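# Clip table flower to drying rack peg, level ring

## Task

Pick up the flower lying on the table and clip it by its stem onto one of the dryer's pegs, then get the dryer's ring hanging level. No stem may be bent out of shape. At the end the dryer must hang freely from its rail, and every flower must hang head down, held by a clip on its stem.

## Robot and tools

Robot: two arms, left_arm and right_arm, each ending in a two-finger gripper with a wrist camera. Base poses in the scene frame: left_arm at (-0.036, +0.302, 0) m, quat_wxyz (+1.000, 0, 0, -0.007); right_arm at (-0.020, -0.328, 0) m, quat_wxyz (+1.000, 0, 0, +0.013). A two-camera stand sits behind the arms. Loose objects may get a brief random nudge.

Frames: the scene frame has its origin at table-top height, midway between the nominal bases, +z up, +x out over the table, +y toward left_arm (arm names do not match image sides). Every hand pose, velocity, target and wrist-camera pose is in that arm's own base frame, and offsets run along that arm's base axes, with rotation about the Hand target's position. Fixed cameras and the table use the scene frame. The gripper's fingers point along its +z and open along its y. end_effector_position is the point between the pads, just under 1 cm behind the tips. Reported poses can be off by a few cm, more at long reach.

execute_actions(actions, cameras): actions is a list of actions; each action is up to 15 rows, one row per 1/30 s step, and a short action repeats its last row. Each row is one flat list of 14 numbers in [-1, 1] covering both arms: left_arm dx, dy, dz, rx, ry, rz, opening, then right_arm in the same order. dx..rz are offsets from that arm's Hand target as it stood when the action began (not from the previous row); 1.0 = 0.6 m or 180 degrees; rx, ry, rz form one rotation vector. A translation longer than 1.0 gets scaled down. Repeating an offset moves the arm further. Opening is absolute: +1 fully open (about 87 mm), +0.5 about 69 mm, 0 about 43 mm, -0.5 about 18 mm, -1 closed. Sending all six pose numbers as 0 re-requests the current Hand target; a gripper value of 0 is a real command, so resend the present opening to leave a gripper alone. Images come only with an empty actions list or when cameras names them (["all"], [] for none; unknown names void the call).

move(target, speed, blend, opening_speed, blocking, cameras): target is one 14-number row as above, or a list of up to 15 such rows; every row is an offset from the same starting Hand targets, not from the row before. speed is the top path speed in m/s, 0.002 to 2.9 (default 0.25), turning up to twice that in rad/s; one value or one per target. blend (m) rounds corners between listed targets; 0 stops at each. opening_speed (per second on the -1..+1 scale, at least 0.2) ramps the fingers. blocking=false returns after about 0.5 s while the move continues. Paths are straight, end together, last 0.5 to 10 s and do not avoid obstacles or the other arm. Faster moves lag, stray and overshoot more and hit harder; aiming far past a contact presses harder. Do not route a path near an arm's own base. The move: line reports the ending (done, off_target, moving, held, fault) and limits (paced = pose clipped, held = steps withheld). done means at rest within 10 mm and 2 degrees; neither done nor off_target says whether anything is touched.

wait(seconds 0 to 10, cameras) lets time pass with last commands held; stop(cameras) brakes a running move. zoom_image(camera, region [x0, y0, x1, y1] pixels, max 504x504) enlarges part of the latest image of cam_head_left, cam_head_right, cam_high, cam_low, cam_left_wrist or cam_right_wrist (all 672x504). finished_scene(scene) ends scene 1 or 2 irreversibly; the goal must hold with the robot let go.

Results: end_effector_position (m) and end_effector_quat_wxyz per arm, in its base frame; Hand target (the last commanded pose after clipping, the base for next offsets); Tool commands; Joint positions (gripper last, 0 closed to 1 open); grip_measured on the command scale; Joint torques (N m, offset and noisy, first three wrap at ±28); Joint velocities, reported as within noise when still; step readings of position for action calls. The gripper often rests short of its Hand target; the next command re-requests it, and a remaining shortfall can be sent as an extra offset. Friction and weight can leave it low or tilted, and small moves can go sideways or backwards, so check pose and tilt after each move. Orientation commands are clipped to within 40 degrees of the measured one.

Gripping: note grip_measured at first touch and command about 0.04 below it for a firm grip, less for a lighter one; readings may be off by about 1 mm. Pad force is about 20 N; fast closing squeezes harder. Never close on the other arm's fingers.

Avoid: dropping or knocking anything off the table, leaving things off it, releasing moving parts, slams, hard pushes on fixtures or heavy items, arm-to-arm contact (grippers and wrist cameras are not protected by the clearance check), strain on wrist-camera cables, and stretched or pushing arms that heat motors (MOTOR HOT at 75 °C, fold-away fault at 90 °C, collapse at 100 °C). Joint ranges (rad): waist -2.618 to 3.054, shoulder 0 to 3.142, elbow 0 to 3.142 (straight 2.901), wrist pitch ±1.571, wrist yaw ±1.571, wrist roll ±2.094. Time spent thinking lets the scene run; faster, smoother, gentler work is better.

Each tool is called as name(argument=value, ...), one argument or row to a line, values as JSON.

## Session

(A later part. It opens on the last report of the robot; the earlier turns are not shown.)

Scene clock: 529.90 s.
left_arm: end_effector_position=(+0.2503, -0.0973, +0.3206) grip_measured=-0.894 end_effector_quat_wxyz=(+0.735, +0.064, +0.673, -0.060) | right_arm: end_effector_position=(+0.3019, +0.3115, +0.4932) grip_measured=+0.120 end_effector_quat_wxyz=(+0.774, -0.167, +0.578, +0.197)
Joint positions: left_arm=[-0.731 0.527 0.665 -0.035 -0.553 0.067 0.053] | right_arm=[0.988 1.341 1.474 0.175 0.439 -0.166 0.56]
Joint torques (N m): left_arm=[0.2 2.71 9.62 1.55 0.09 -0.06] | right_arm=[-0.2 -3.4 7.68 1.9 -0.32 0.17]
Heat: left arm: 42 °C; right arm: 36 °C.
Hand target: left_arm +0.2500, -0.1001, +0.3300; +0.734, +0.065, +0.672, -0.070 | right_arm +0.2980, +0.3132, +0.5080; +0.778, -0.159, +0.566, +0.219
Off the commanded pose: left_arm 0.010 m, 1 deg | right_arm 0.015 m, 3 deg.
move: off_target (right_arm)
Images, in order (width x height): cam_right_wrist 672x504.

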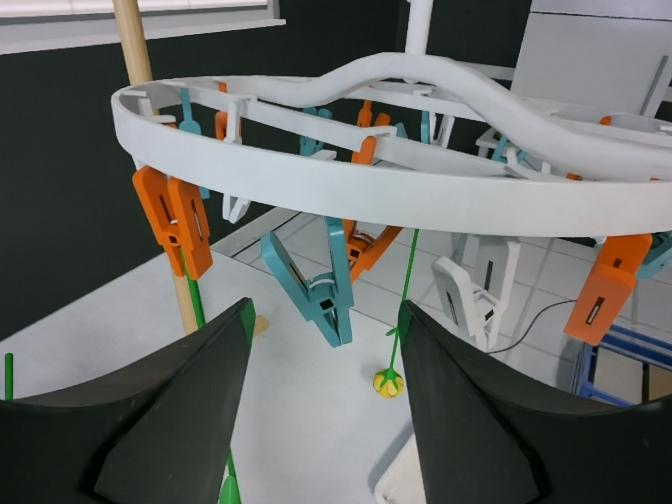

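move(
  target=[
    [0,0,0,0,0,0,-1, 0.0467,0.037,0.003,0,0,0,0.12],
  ],
  speed=0.08,
  cameras=["cam_right_wrist"],
)

zoom_image(
  camera="cam_right_wrist",
  region=[200, 180, 480, 460],
)

Scene clock: 532.33 s.
left_arm: end_effector_position=(+0.2503, -0.0973, +0.3206) grip_measured=-0.894 end_effector_quat_wxyz=(+0.735, +0.064, +0.673, -0.060) | right_arm: end_effector_position=(+0.3285, +0.3345, +0.4938) grip_measured=+0.120 end_effector_quat_wxyz=(+0.772, -0.170, +0.580, +0.197)
Joint positions: left_arm=[-0.731 0.527 0.665 -0.035 -0.553 0.067 0.053] | right_arm=[0.955 1.465 1.586 0.175 0.404 -0.154 0.56]
Joint torques (N m): left_arm=[0.43 2.66 9.69 1.54 0.09 -0.05] | right_arm=[-0.29 -4.44 7.73 2.02 -0.31 0.17]
Heat: left arm: 42 °C; right arm: 36 °C.
Hand target: left_arm +0.2500, -0.1001, +0.3300; +0.734, +0.065, +0.672, -0.070 | right_arm +0.3260, +0.3354, +0.5098; +0.778, -0.159, +0.566, +0.219
Off the commanded pose: left_arm 0.010 m, 1 deg | right_arm 0.016 m, 3 deg.
move: off_target (right_arm)
Images, in order (width x height): cam_right_wrist 672x504.

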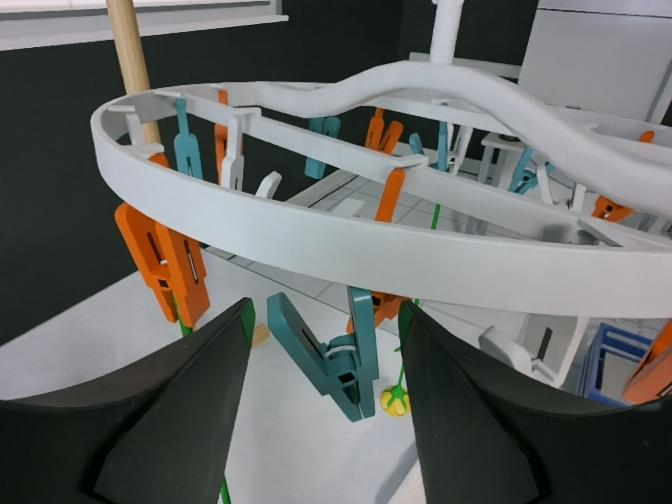

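Scaled by 1.800 from the camera's 672x504 image, which has a finer 960x720 frame.

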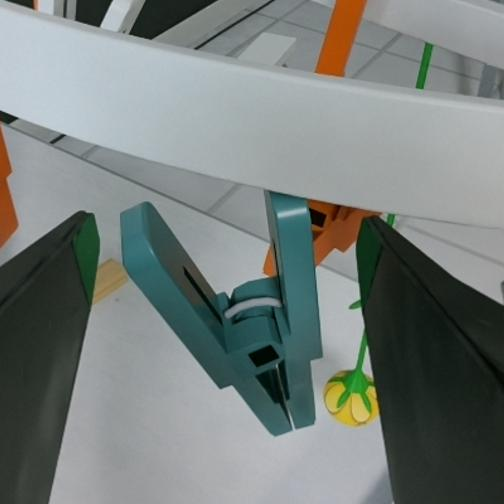

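move(
  target=[0,0,0,0,0,0,-1, 0,0,0,0,0,0,-0.7],
  opening_speed=0.5,
  cameras=["cam_right_wrist"],
)

zoom_image(
  camera="cam_right_wrist",
  region=[200, 180, 480, 460],
)

Scene clock: 534.93 s.
left_arm: end_effector_position=(+0.2503, -0.0973, +0.3206) grip_measured=-0.894 end_effector_quat_wxyz=(+0.735, +0.064, +0.673, -0.060) | right_arm: end_effector_position=(+0.3289, +0.3343, +0.4938) grip_measured=-0.403 end_effector_quat_wxyz=(+0.772, -0.170, +0.580, +0.198)
Joint positions: left_arm=[-0.731 0.527 0.665 -0.035 -0.553 0.067 0.053] | right_arm=[0.953 1.465 1.586 0.175 0.402 -0.152 0.299]
Joint torques (N m): left_arm=[0.35 2.61 9.72 1.53 0.08 -0.04] | right_arm=[-0.29 -4.45 7.72 2.01 -0.3 0.17]
Heat: left arm: 42 °C; right arm: 36 °C.
Hand target: left_arm +0.2500, -0.1001, +0.3300; +0.734, +0.065, +0.672, -0.070 | right_arm +0.3260, +0.3354, +0.5098; +0.778, -0.159, +0.566, +0.219
Off the commanded pose: left_arm 0.010 m, 1 deg | right_arm 0.016 m, 3 deg.
move: off_target (right_arm)
Images, in order (width x height): cam_right_wrist 672x504.

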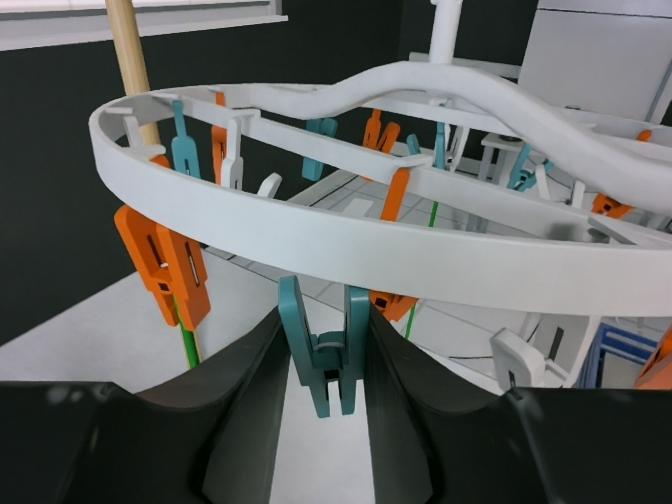

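Scaled by 1.800 from the camera's 672x504 image, which has a finer 960x720 frame.

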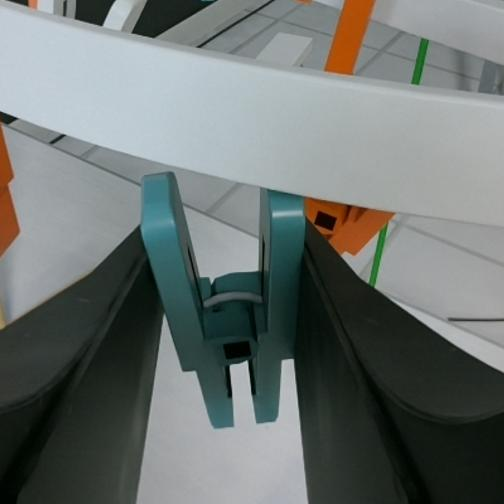

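move(
  target=[
    [0,0,0,0,0,0,-1, 0,0,0,0,0,0,0.0],
    [0,0,0,0,0,0,-1, 0,0,0.0133,0,0,0,0.0],
    [0,0,0,0,0,0,-1, 0,0,0.0133,0,0,0,-0.75],
  ],
  opening_speed=0.8,
  speed=0.06,
  cameras=["cam_right_wrist"],
)

zoom_image(
  camera="cam_right_wrist",
  region=[200, 180, 480, 460],
)

Scene clock: 541.30 s.
left_arm: end_effector_position=(+0.2503, -0.0973, +0.3206) grip_measured=-0.894 end_effector_quat_wxyz=(+0.735, +0.064, +0.673, -0.060) | right_arm: end_effector_position=(+0.3276, +0.3334, +0.5107) grip_measured=-0.457 end_effector_quat_wxyz=(+0.780, -0.162, +0.569, +0.205)
Joint positions: left_arm=[-0.731 0.527 0.665 -0.035 -0.553 0.067 0.053] | right_arm=[0.953 1.476 1.632 0.175 0.399 -0.152 0.271]
Joint torques (N m): left_arm=[0.36 2.58 9.61 1.52 0.06 -0.05] | right_arm=[-0.29 -4.15 7.58 1.63 -0.29 0.16]
Heat: left arm: 42 °C; right arm: 36 °C.
Hand target: left_arm +0.2500, -0.1001, +0.3300; +0.734, +0.065, +0.672, -0.070 | right_arm +0.3260, +0.3354, +0.5177; +0.778, -0.159, +0.566, +0.219
Off the commanded pose: left_arm 0.010 m, 1 deg | right_arm 0.007 m, 2 deg.
move: done
Images, in order (width x height): cam_right_wrist 672x504.

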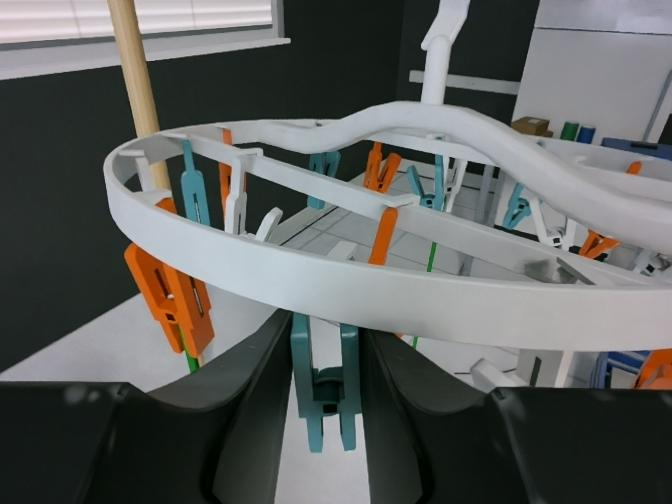

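Scaled by 1.800 from the camera's 672x504 image, which has a finer 960x720 frame.

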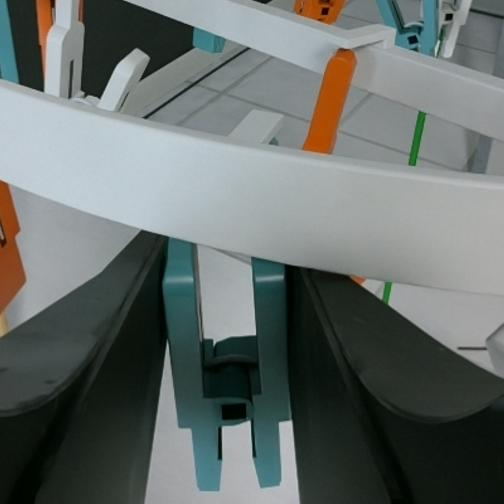

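move(
  target=[0.02,-0.2933,0.07,-0.0212,-0.109,0,-1, 0,0,0,0,0,0,-0.75],
  speed=0.16,
  cameras=["cam_right_wrist","cam_left_wrist","cam_low"],
)

Scene clock: 546.13 s.
left_arm: end_effector_position=(+0.2616, -0.2785, +0.3539) grip_measured=-0.894 end_effector_quat_wxyz=(+0.831, +0.080, +0.546, -0.068) | right_arm: end_effector_position=(+0.3276, +0.3334, +0.5107) grip_measured=-0.457 end_effector_quat_wxyz=(+0.780, -0.162, +0.569, +0.205)
Joint positions: left_arm=[-1.222 1.357 0.737 1.284 -0.882 0.606 0.053] | right_arm=[0.953 1.476 1.632 0.175 0.399 -0.152 0.271]
Joint torques (N m): left_arm=[-0.4 -3.33 8.95 1.47 0.02 0.13] | right_arm=[-0.29 -4.15 7.6 1.63 -0.29 0.16]
Heat: left arm: 42 °C; right arm: 36 °C.
Hand target: left_arm +0.2620, -0.2761, +0.3720; +0.839, +0.052, +0.535, -0.080 | right_arm +0.3260, +0.3354, +0.5177; +0.778, -0.159, +0.566, +0.219
Off the commanded pose: left_arm 0.018 m, 4 deg | right_arm 0.007 m, 2 deg.
move: off_target (left_arm)
Images, in order (width x height): cam_low 672x504, cam_left_wrist 672x504, cam_right_wrist 672x504.

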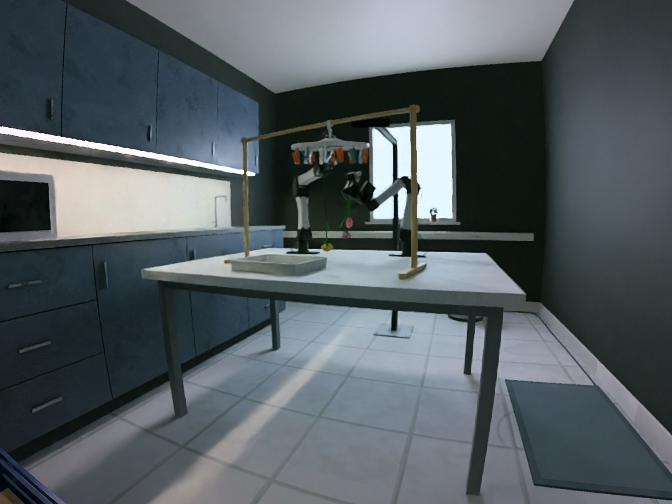

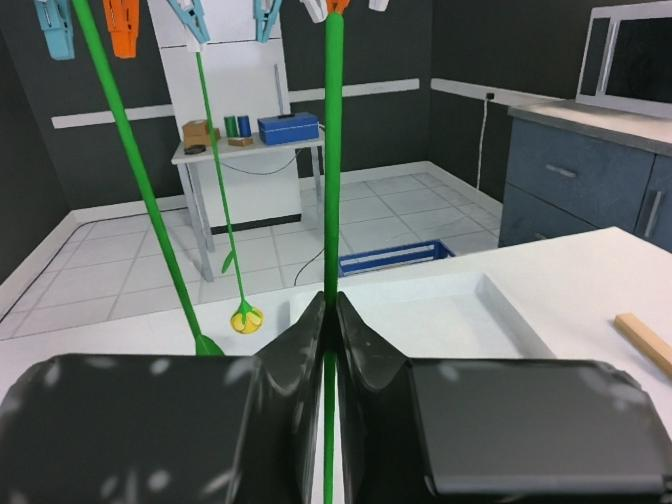

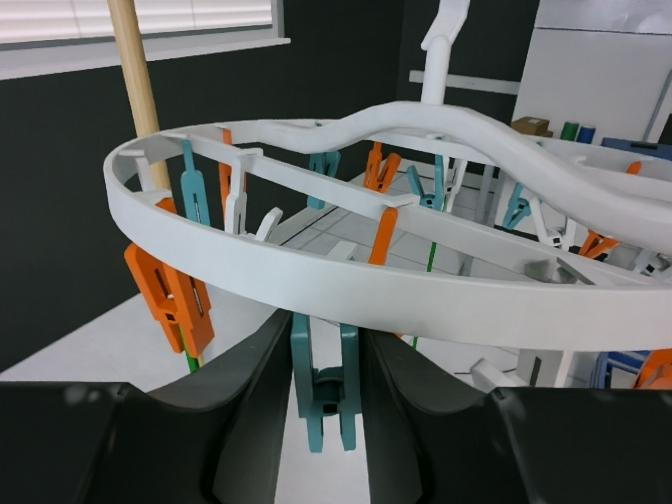

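move(
  target=[0.1133,-0.01,0.01,0,0,0,-1, 0,0,0,0,0,0,-0.75],
  speed=0.1,
  cameras=["cam_right_wrist","cam_left_wrist"],
)

zoom_image(
  camera="cam_right_wrist",
  region=[240, 350, 420, 504],
)

Scene clock: 549.07 s.
left_arm: end_effector_position=(+0.3296, -0.2743, +0.3645) grip_measured=-0.894 end_effector_quat_wxyz=(+0.835, +0.051, +0.544, -0.063) | right_arm: end_effector_position=(+0.3276, +0.3334, +0.5107) grip_measured=-0.457 end_effector_quat_wxyz=(+0.780, -0.162, +0.569, +0.205)
Joint positions: left_arm=[-1.008 1.458 0.876 1.164 -0.75 0.44 0.053] | right_arm=[0.953 1.476 1.632 0.175 0.399 -0.152 0.271]
Joint torques (N m): left_arm=[0.28 -4.31 9.2 1.03 0.29 -0.13] | right_arm=[-0.31 -4.15 7.6 1.63 -0.29 0.16]
Heat: left arm: 42 °C; right arm: 36 °C.
Hand target: left_arm +0.3300, -0.2821, +0.3780; +0.839, +0.052, +0.535, -0.080 | right_arm +0.3260, +0.3354, +0.5177; +0.778, -0.159, +0.566, +0.219
Off the commanded pose: left_arm 0.016 m, 2 deg | right_arm 0.007 m, 2 deg.
move: off_target (left_arm)
Images, in order (width x height): cam_left_wrist 672x504, cam_right_wrist 672x504.

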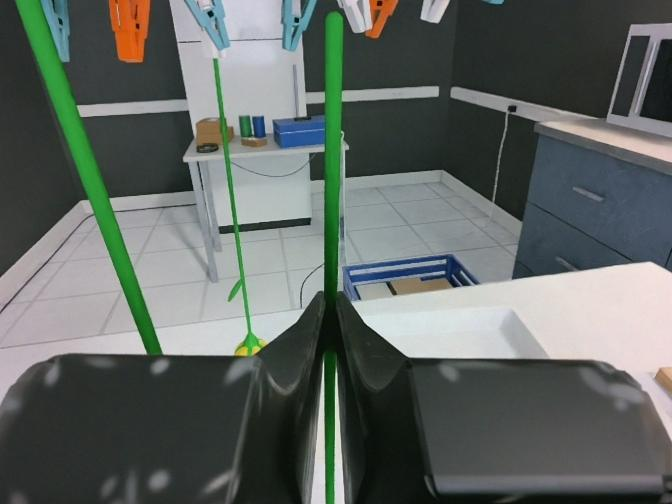

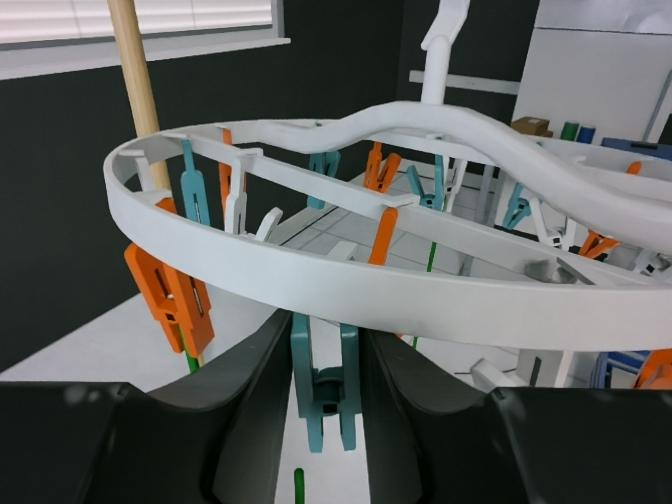

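Scaled by 2.800 from the camera's 672x504 image, which has a finer 960x720 frame.

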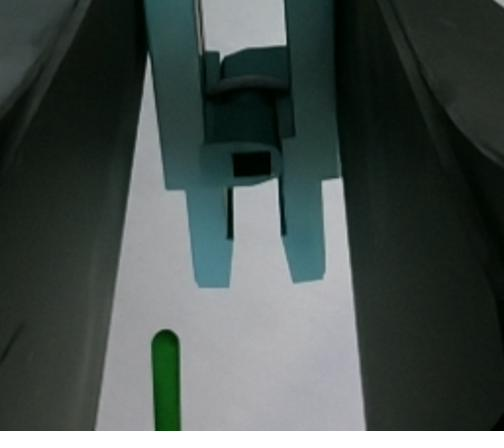

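move(
  target=[0.0067,-0.0225,0.005,0,0,0,-1, 0,0,0,0,0,0,-0.75],
  speed=0.06,
  cameras=["cam_right_wrist"],
)

zoom_image(
  camera="cam_right_wrist",
  region=[240, 350, 420, 504],
)

Scene clock: 551.57 s.
left_arm: end_effector_position=(+0.3356, -0.2863, +0.3694) grip_measured=-0.894 end_effector_quat_wxyz=(+0.836, +0.049, +0.542, -0.066) | right_arm: end_effector_position=(+0.3276, +0.3334, +0.5107) grip_measured=-0.457 end_effector_quat_wxyz=(+0.780, -0.162, +0.569, +0.205)
Joint positions: left_arm=[-1.012 1.508 0.935 1.164 -0.75 0.44 0.053] | right_arm=[0.953 1.476 1.632 0.175 0.399 -0.152 0.271]
Joint torques (N m): left_arm=[-0.61 -4.66 9.31 1.08 0.27 0.05] | right_arm=[-0.29 -4.15 7.58 1.63 -0.29 0.16]
Heat: left arm: 42 °C; right arm: 36 °C.
Hand target: left_arm +0.3340, -0.2956, +0.3810; +0.839, +0.052, +0.535, -0.080 | right_arm +0.3260, +0.3354, +0.5177; +0.778, -0.159, +0.566, +0.219
Off the commanded pose: left_arm 0.015 m, 2 deg | right_arm 0.007 m, 2 deg.
move: off_target (left_arm)
Images, in order (width x height): cam_right_wrist 672x504.

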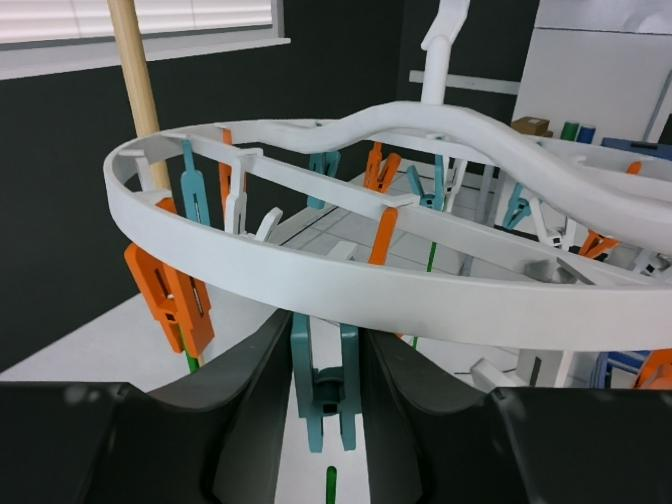

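Scaled by 2.800 from the camera's 672x504 image, which has a finer 960x720 frame.

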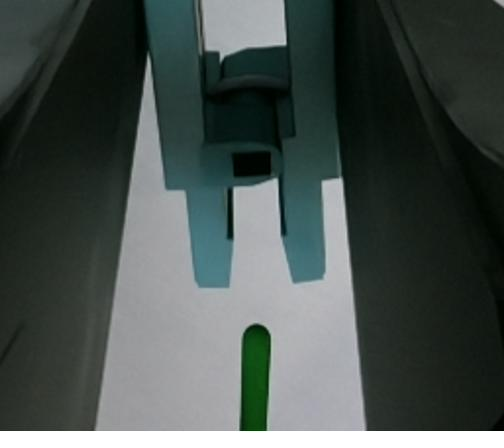

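move(
  target=[-0.003,0,0.025,0,0,0,-1, 0,0,0,0,0,0,-0.75],
  speed=0.06,
  cameras=["cam_right_wrist"],
)

zoom_image(
  camera="cam_right_wrist",
  region=[240, 350, 420, 504],
)

Scene clock: 553.63 s.
left_arm: end_effector_position=(+0.3366, -0.2916, +0.3777) grip_measured=-0.894 end_effector_quat_wxyz=(+0.834, +0.055, +0.545, -0.065) | right_arm: end_effector_position=(+0.3276, +0.3334, +0.5107) grip_measured=-0.457 end_effector_quat_wxyz=(+0.780, -0.162, +0.569, +0.205)
Joint positions: left_arm=[-1.016 1.508 0.979 1.106 -0.75 0.44 0.053] | right_arm=[0.953 1.476 1.632 0.175 0.399 -0.152 0.271]
Joint torques (N m): left_arm=[-0.62 -6.65 9.37 1.07 0.16 0.07] | right_arm=[-0.31 -4.15 7.58 1.63 -0.29 0.16]
Heat: left arm: 42 °C; right arm: 36 °C.
Hand target: left_arm +0.3322, -0.2956, +0.3960; +0.839, +0.052, +0.535, -0.080 | right_arm +0.3260, +0.3354, +0.5177; +0.778, -0.159, +0.566, +0.219
Off the commanded pose: left_arm 0.019 m, 2 deg | right_arm 0.007 m, 2 deg.
move: off_target (left_arm)
Images, in order (width x height): cam_right_wrist 672x504.

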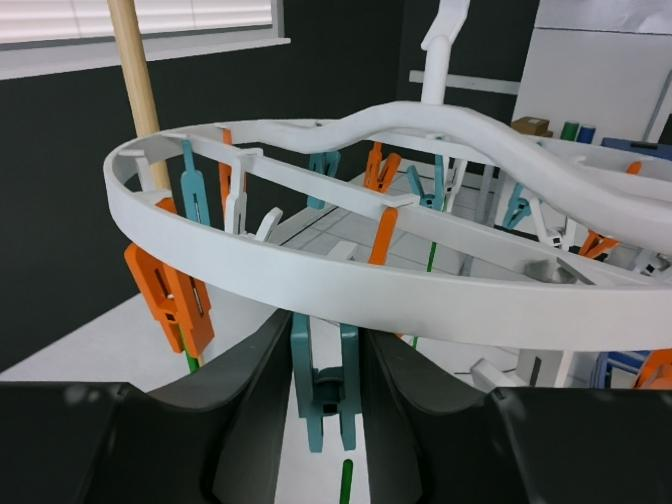

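Scaled by 2.800 from the camera's 672x504 image, which has a finer 960x720 frame.

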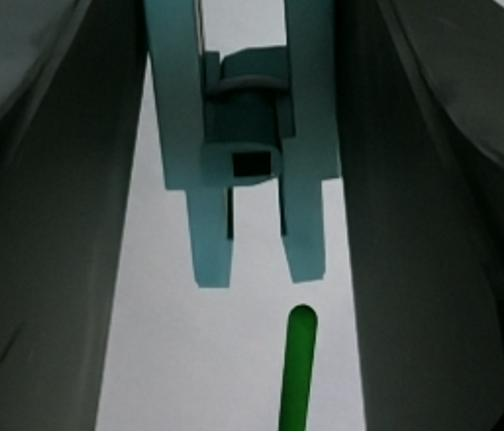

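move(
  target=[-0.004,0.017,0.008,0,0,0,-1, 0,0,0,0,0,0,-0.75],
  speed=0.06,
  cameras=["cam_right_wrist"],
)

zoom_image(
  camera="cam_right_wrist",
  region=[240, 350, 420, 504],
)

Scene clock: 555.73 s.
left_arm: end_effector_position=(+0.3337, -0.2869, +0.3839) grip_measured=-0.894 end_effector_quat_wxyz=(+0.834, +0.055, +0.546, -0.065) | right_arm: end_effector_position=(+0.3276, +0.3334, +0.5107) grip_measured=-0.457 end_effector_quat_wxyz=(+0.780, -0.162, +0.569, +0.205)
Joint positions: left_arm=[-1.016 1.478 0.979 1.075 -0.75 0.44 0.053] | right_arm=[0.953 1.476 1.632 0.175 0.399 -0.152 0.271]
Joint torques (N m): left_arm=[0.31 -7.71 7.95 1.08 0.25 -0.01] | right_arm=[-0.29 -4.15 7.6 1.63 -0.29 0.16]
Heat: left arm: 42 °C; right arm: 36 °C.
Hand target: left_arm +0.3298, -0.2854, +0.4008; +0.839, +0.052, +0.535, -0.080 | right_arm +0.3260, +0.3354, +0.5177; +0.778, -0.159, +0.566, +0.219
Off the commanded pose: left_arm 0.017 m, 2 deg | right_arm 0.007 m, 2 deg.
move: off_target (left_arm)
Images, in order (width x height): cam_right_wrist 672x504.

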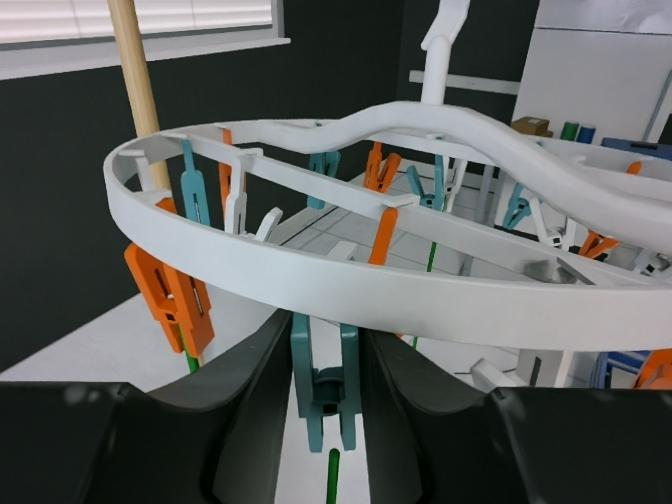

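Scaled by 2.800 from the camera's 672x504 image, which has a finer 960x720 frame.

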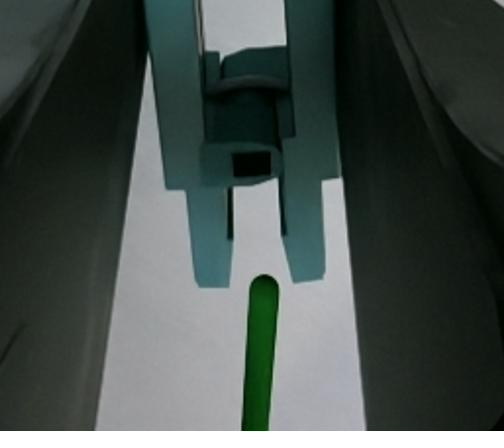

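move(
  target=[-0.003,0.006,0.022,0,0,0,-1, 0,0,0,0,0,0,-0.75],
  speed=0.05,
  cameras=["cam_right_wrist"],
)

zoom_image(
  camera="cam_right_wrist",
  region=[240, 350, 420, 504],
)

Scene clock: 557.73 s.
left_arm: end_effector_position=(+0.3320, -0.2841, +0.3885) grip_measured=-0.894 end_effector_quat_wxyz=(+0.830, +0.062, +0.550, -0.061) | right_arm: end_effector_position=(+0.3276, +0.3334, +0.5107) grip_measured=-0.457 end_effector_quat_wxyz=(+0.780, -0.162, +0.569, +0.205)
Joint positions: left_arm=[-1.016 1.452 0.99 1.019 -0.75 0.44 0.053] | right_arm=[0.953 1.476 1.632 0.175 0.399 -0.152 0.271]
Joint torques (N m): left_arm=[0.36 -7.53 9.35 1.12 0.27 0] | right_arm=[-0.29 -4.15 7.58 1.63 -0.29 0.16]
Heat: left arm: 42 °C; right arm: 36 °C.
Hand target: left_arm +0.3280, -0.2818, +0.4140; +0.839, +0.052, +0.535, -0.080 | right_arm +0.3260, +0.3354, +0.5177; +0.778, -0.159, +0.566, +0.219
Off the commanded pose: left_arm 0.026 m, 3 deg | right_arm 0.007 m, 2 deg.
move: off_target (left_arm)
Images, in order (width x height): cam_right_wrist 672x504.

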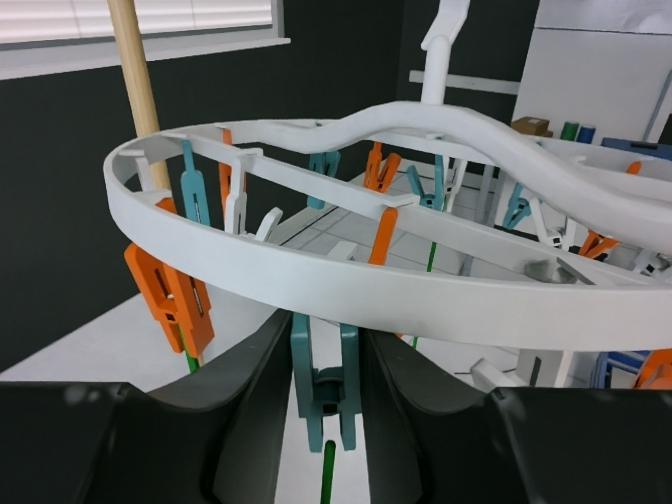

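Scaled by 2.800 from the camera's 672x504 image, which has a finer 960x720 frame.

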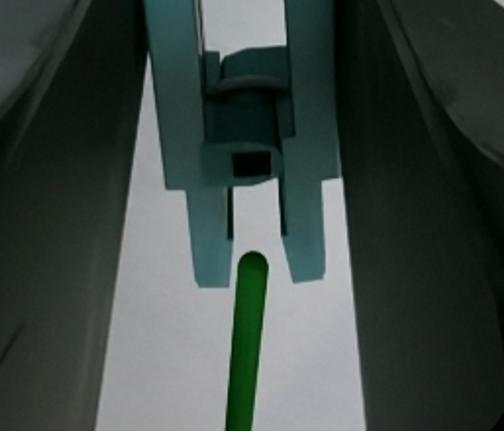

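move(
  target=[-0.003,-0.003,0.022,0,0,0,-1, 0,0,0,0,0,0,-0.75],
  speed=0.05,
  cameras=["cam_right_wrist"],
)

zoom_image(
  camera="cam_right_wrist",
  region=[240, 350, 420, 504],
)

Scene clock: 559.70 s.
left_arm: end_effector_position=(+0.3332, -0.2861, +0.4010) grip_measured=-0.894 end_effector_quat_wxyz=(+0.831, +0.061, +0.550, -0.061) | right_arm: end_effector_position=(+0.3276, +0.3334, +0.5107) grip_measured=-0.457 end_effector_quat_wxyz=(+0.780, -0.162, +0.569, +0.205)
Joint positions: left_arm=[-1.016 1.452 1.039 0.971 -0.75 0.44 0.053] | right_arm=[0.953 1.476 1.632 0.175 0.399 -0.152 0.271]
Joint torques (N m): left_arm=[-0.39 -7.91 9.42 1.09 0.2 0.03] | right_arm=[-0.29 -4.16 7.6 1.63 -0.29 0.16]
Heat: left arm: 42 °C; right arm: 36 °C.
Hand target: left_arm +0.3262, -0.2836, +0.4272; +0.839, +0.052, +0.535, -0.080 | right_arm +0.3260, +0.3354, +0.5177; +0.778, -0.159, +0.566, +0.219
Off the commanded pose: left_arm 0.027 m, 3 deg | right_arm 0.007 m, 2 deg.
move: off_target (left_arm)
Images, in order (width x height): cam_right_wrist 672x504.

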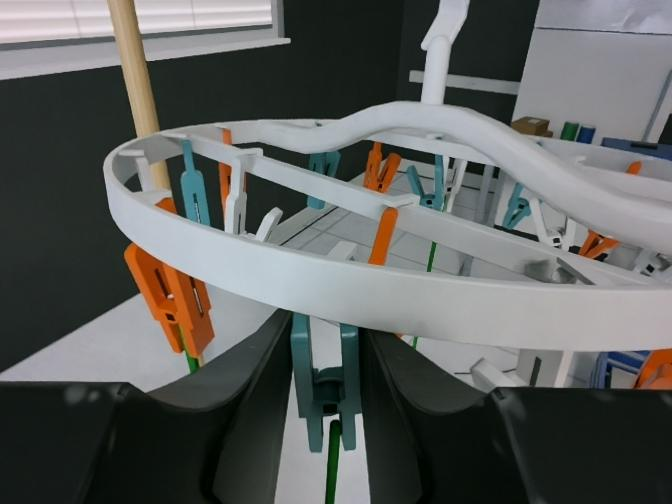

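Scaled by 2.800 from the camera's 672x504 image, which has a finer 960x720 frame.

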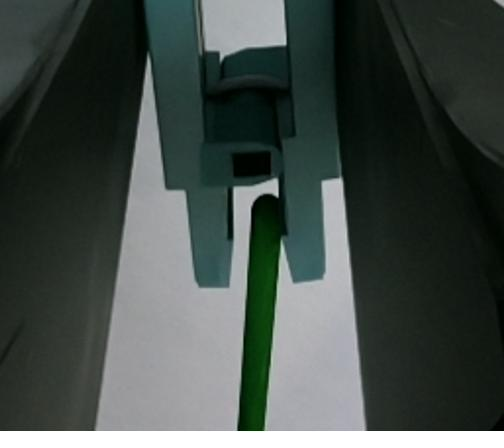

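move(
  target=[0,0,0,0,0,0,-1, 0,0,0,0,0,0,0.1],
  opening_speed=0.4,
  cameras=["cam_right_wrist","cam_left_wrist"],
)

zoom_image(
  camera="cam_right_wrist",
  region=[240, 300, 440, 500],
)

Scene clock: 563.00 s.
left_arm: end_effector_position=(+0.3323, -0.2859, +0.4022) grip_measured=-0.894 end_effector_quat_wxyz=(+0.831, +0.061, +0.549, -0.062) | right_arm: end_effector_position=(+0.3250, +0.3360, +0.5107) grip_measured=+0.100 end_effector_quat_wxyz=(+0.779, -0.163, +0.569, +0.209)
Joint positions: left_arm=[-1.018 1.449 1.039 0.971 -0.75 0.44 0.053] | right_arm=[0.961 1.476 1.632 0.175 0.399 -0.151 0.55]
Joint torques (N m): left_arm=[-0.39 -7.79 9.5 1.09 0.21 0.04] | right_arm=[-0.29 -4.15 7.6 1.63 -0.29 0.16]
Heat: left arm: 42 °C; right arm: 37 °C.
Hand target: left_arm +0.3262, -0.2836, +0.4272; +0.839, +0.052, +0.535, -0.080 | right_arm +0.3260, +0.3354, +0.5177; +0.778, -0.159, +0.566, +0.219
Off the commanded pose: left_arm 0.026 m, 3 deg | right_arm 0.007 m, 1 deg.
move: off_target (left_arm)
Images, in order (width x height): cam_left_wrist 672x504, cam_right_wrist 672x504.

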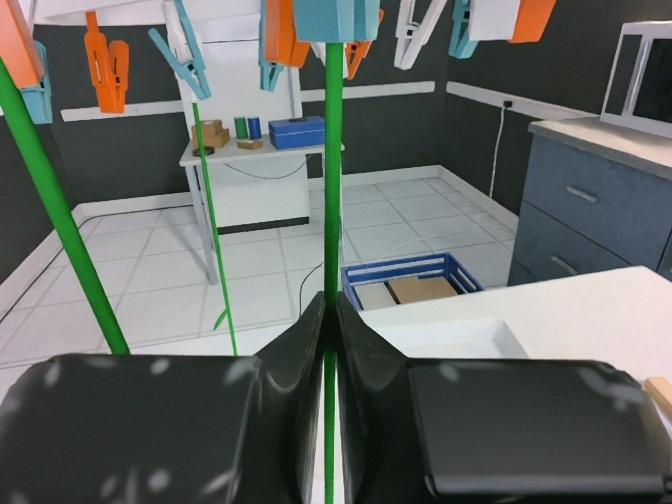

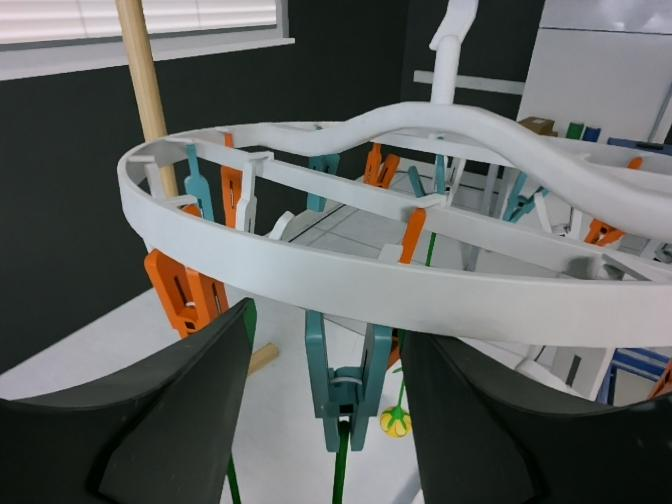

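Scaled by 2.520 from the camera's 672x504 image, which has a finer 960x720 frame.

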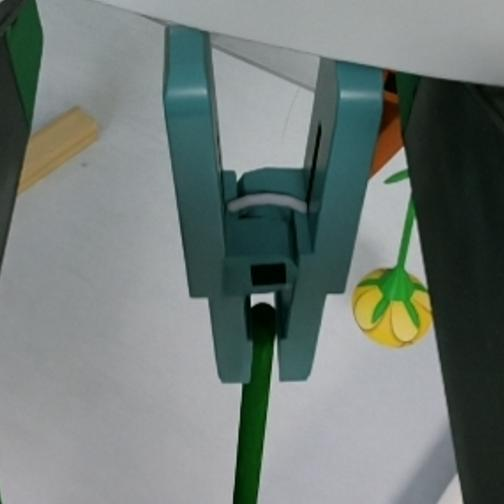

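move(
  target=[0,0,-0.03,0,0,0,-1, -0.1294,-0.0759,-0.0167,0,0,0,0.1],
  speed=0.08,
  cameras=["cam_right_wrist","cam_left_wrist"],
)

zoom_image(
  camera="cam_right_wrist",
  region=[180, 40, 480, 340],
)

Scene clock: 565.87 s.
left_arm: end_effector_position=(+0.3296, -0.2908, +0.4024) grip_measured=-0.894 end_effector_quat_wxyz=(+0.835, +0.071, +0.541, -0.072) | right_arm: end_effector_position=(+0.2480, +0.2954, +0.5098) grip_measured=+0.100 end_effector_quat_wxyz=(+0.778, -0.158, +0.563, +0.232)
Joint positions: left_arm=[-1.021 1.449 1.027 0.989 -0.719 0.442 0.053] | right_arm=[1.119 1.198 1.397 0.175 0.523 -0.178 0.55]
Joint torques (N m): left_arm=[0.12 -6.68 5.49 1.61 -0.12 -0.01] | right_arm=[0.61 -3.11 4.88 1.56 -0.02 -0.14]
Heat: left arm: 42 °C; right arm: 36 °C.
Hand target: left_arm +0.3262, -0.2836, +0.4092; +0.839, +0.052, +0.535, -0.080 | right_arm +0.2484, +0.2899, +0.5077; +0.778, -0.159, +0.566, +0.219
Off the commanded pose: left_arm 0.010 m, 3 deg | right_arm 0.006 m, 2 deg.
move: off_target (left_arm)
Images, in order (width x height): cam_left_wrist 672x504, cam_right_wrist 672x504.

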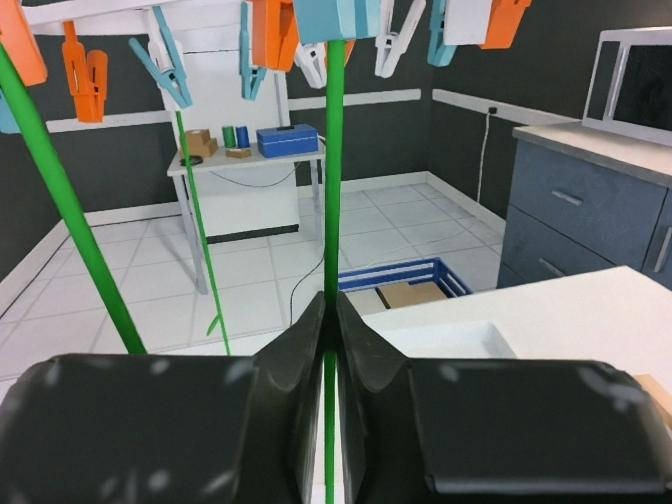

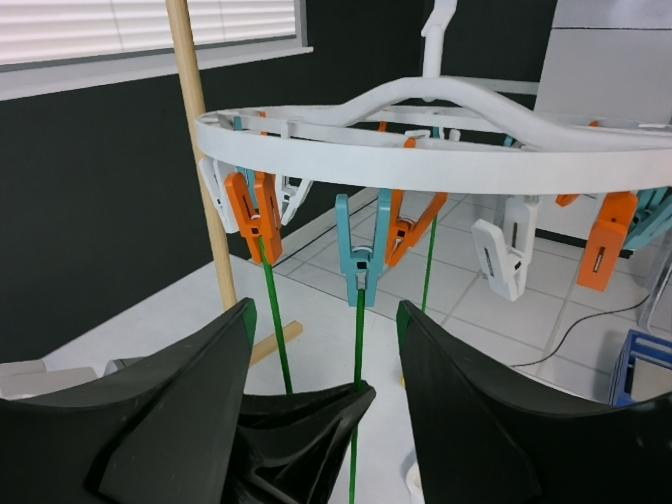

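Scaled by 1.680 from the camera's 672x504 image, which has a finer 960x720 frame.

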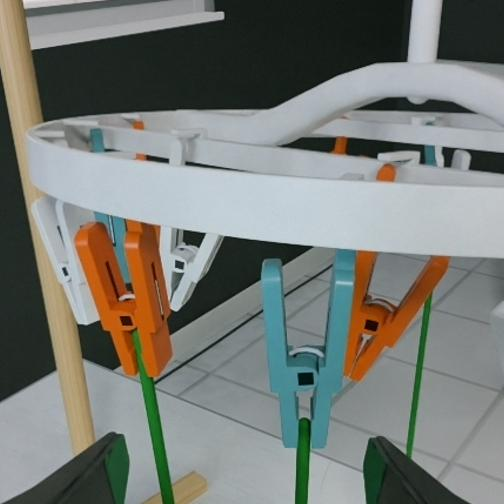

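move(
  target=[0,0,0,0,0,0,-0.2, 0,0,0,0,0,0,0.1],
  opening_speed=0.3,
  cameras=["cam_right_wrist","cam_left_wrist"],
)

Scene clock: 569.80 s.
left_arm: end_effector_position=(+0.3296, -0.2908, +0.4024) grip_measured=-0.200 end_effector_quat_wxyz=(+0.835, +0.071, +0.541, -0.072) | right_arm: end_effector_position=(+0.2480, +0.2954, +0.5098) grip_measured=+0.100 end_effector_quat_wxyz=(+0.778, -0.158, +0.563, +0.232)
Joint positions: left_arm=[-1.021 1.449 1.027 0.989 -0.719 0.442 0.4] | right_arm=[1.119 1.198 1.397 0.175 0.523 -0.178 0.55]
Joint torques (N m): left_arm=[0.34 -6.6 5.56 1.6 -0.11 0.04] | right_arm=[0.61 -3.11 4.88 1.56 -0.02 -0.14]
Heat: left arm: 41 °C; right arm: 36 °C.
Hand target: left_arm +0.3262, -0.2836, +0.4092; +0.839, +0.052, +0.535, -0.080 | right_arm +0.2484, +0.2899, +0.5077; +0.778, -0.159, +0.566, +0.219
Off the commanded pose: left_arm 0.010 m, 3 deg | right_arm 0.006 m, 2 deg.
move: off_target (left_arm)
Images, in order (width x height): cam_left_wrist 672x504, cam_right_wrist 672x504.

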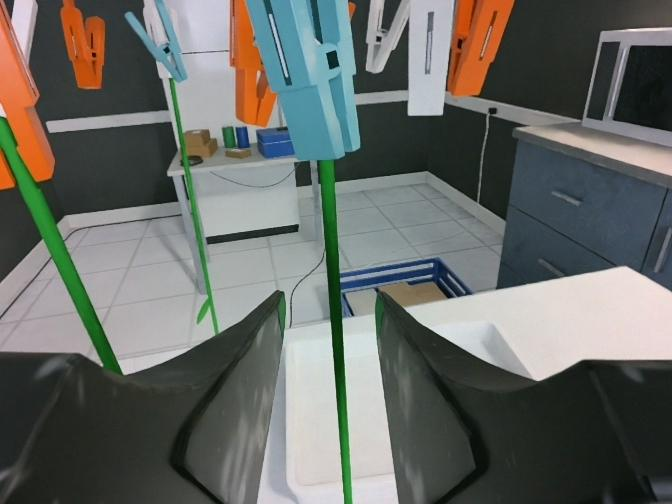

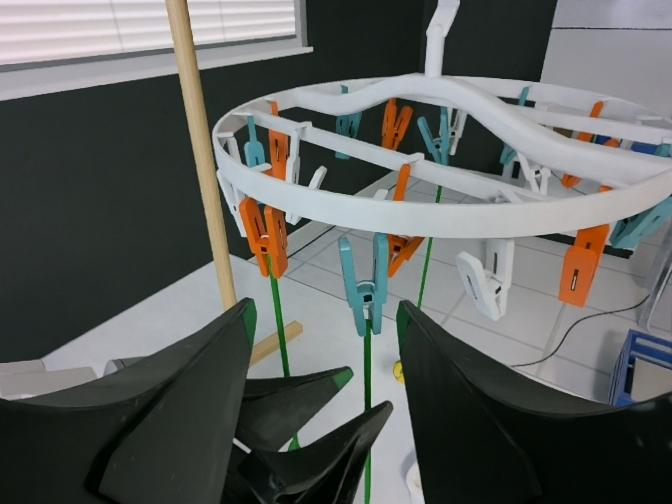

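move(
  target=[
    [-0.18,0.038,-0.02,0,0,0,-0.2, -0.02,-0.012,0,0,0,0,0.1],
    [-0.20,0.28,-0.05,0,0,0,-0.2, -0.02,-0.012,0,0,0,0,0.1],
  ],
  speed=[0.08,0.2],
  blend=[0.02,0],
  cameras=["cam_right_wrist","cam_high","cam_low","cam_head_left"],
)

zoom_image(
  camera="cam_low",
  region=[270, 100, 390, 190],
)

zoom_image(
  camera="cam_high",
  region=[150, 80, 470, 400],
)

Scene clock: 574.53 s.
left_arm: end_effector_position=(+0.2063, -0.1141, +0.3754) grip_measured=-0.200 end_effector_quat_wxyz=(+0.837, +0.047, +0.540, -0.074) | right_arm: end_effector_position=(+0.2399, +0.2872, +0.5100) grip_measured=+0.100 end_effector_quat_wxyz=(+0.779, -0.154, +0.563, +0.228)
Joint positions: left_arm=[-1.203 0.49 0.467 0.744 -0.894 0.6 0.4] | right_arm=[1.145 1.164 1.374 0.175 0.558 -0.194 0.55]
Joint torques (N m): left_arm=[0.36 1.39 6.86 0.83 0.35 -0.09] | right_arm=[0.66 -3.21 4.82 1.46 -0.02 -0.14]
Heat: left arm: 40 °C; right arm: 36 °C.
Hand target: left_arm +0.2062, -0.1156, +0.3792; +0.839, +0.052, +0.535, -0.080 | right_arm +0.2364, +0.2827, +0.5077; +0.778, -0.159, +0.566, +0.219
Off the commanded pose: left_arm 0.004 m, 1 deg | right_arm 0.006 m, 1 deg.
move: done
Images, in order (width x height): cam_head_left 672x504, cam_high 672x504, cam_low 672x504, cam_right_wrist 672x504.

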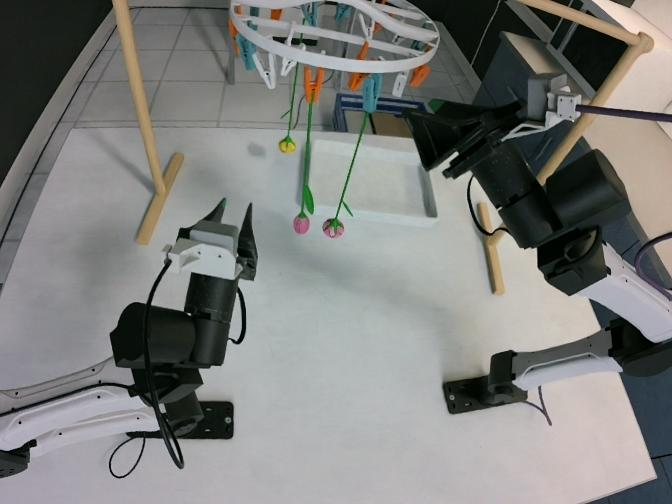

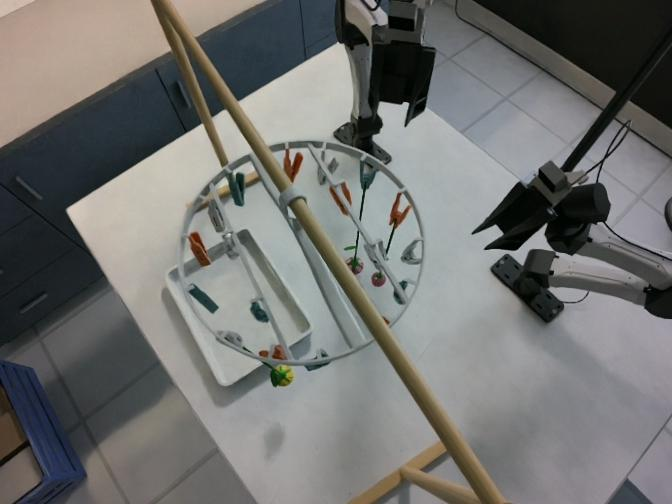

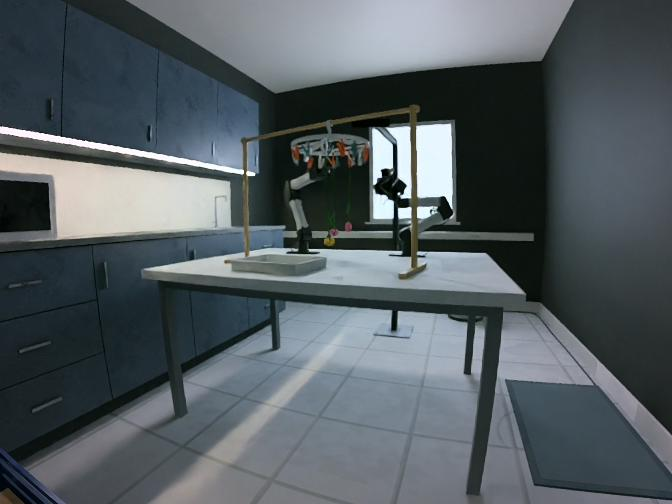

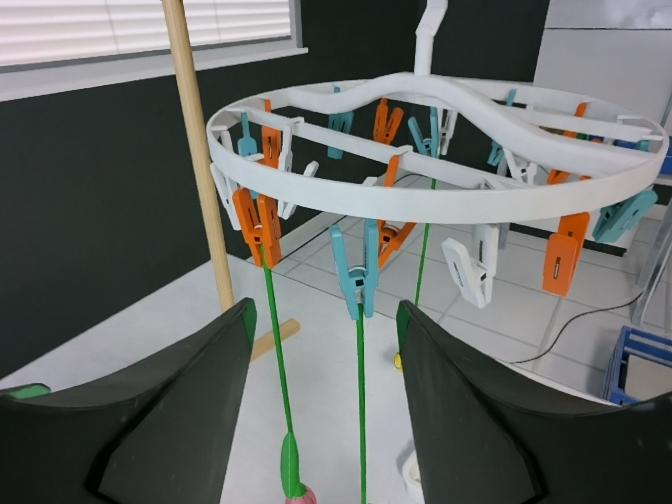

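Scaled by 4.200 from the camera's 672x504 image, which has a finer 960x720 frame.

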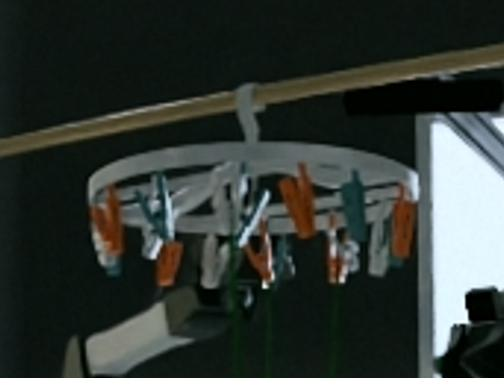

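Scaled by 1.575 from the camera's 672x504 image, which has a finer 960x720 frame.

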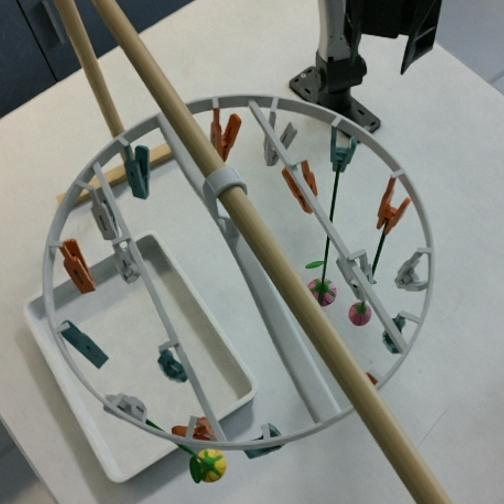

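zoom_image(
  camera="cam_low",
  region=[284, 115, 376, 175],
)

zoom_image(
  camera="cam_head_left",
  region=[200, 0, 470, 120],
)

zoom_image(
  camera="cam_right_wrist",
  region=[180, 60, 672, 300],
)

Scaled by 5.478 from the camera's 672x504 image, which has a finer 960x720 frame.

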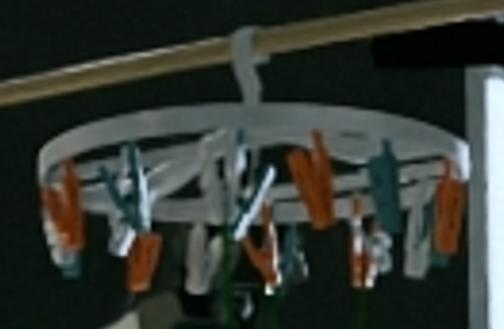

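Scaled by 1.867 from the camera's 672x504 image, which has a finer 960x720 frame.

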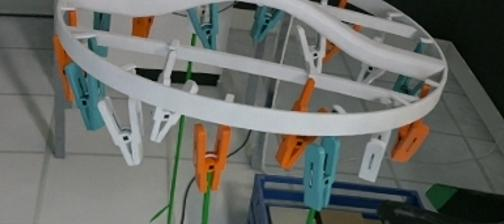

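Scaled by 1.024 from the camera's 672x504 image, which has a finer 960x720 frame.

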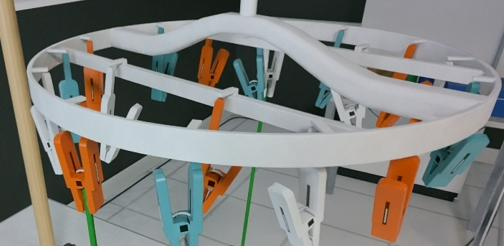

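zoom_image(
  camera="cam_right_wrist",
  region=[190, 60, 430, 240],
)

zoom_image(
  camera="cam_right_wrist",
  region=[432, 60, 672, 240],
)

Scaled by 2.100 from the camera's 672x504 image, which has a finer 960x720 frame.

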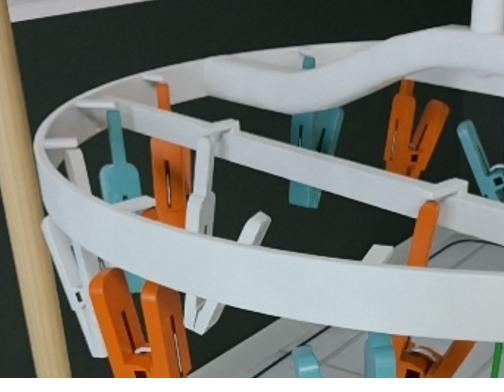

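Scaled by 2.100 from the camera's 672x504 image, which has a finer 960x720 frame.

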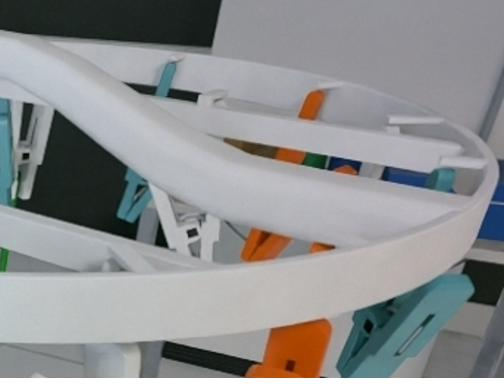

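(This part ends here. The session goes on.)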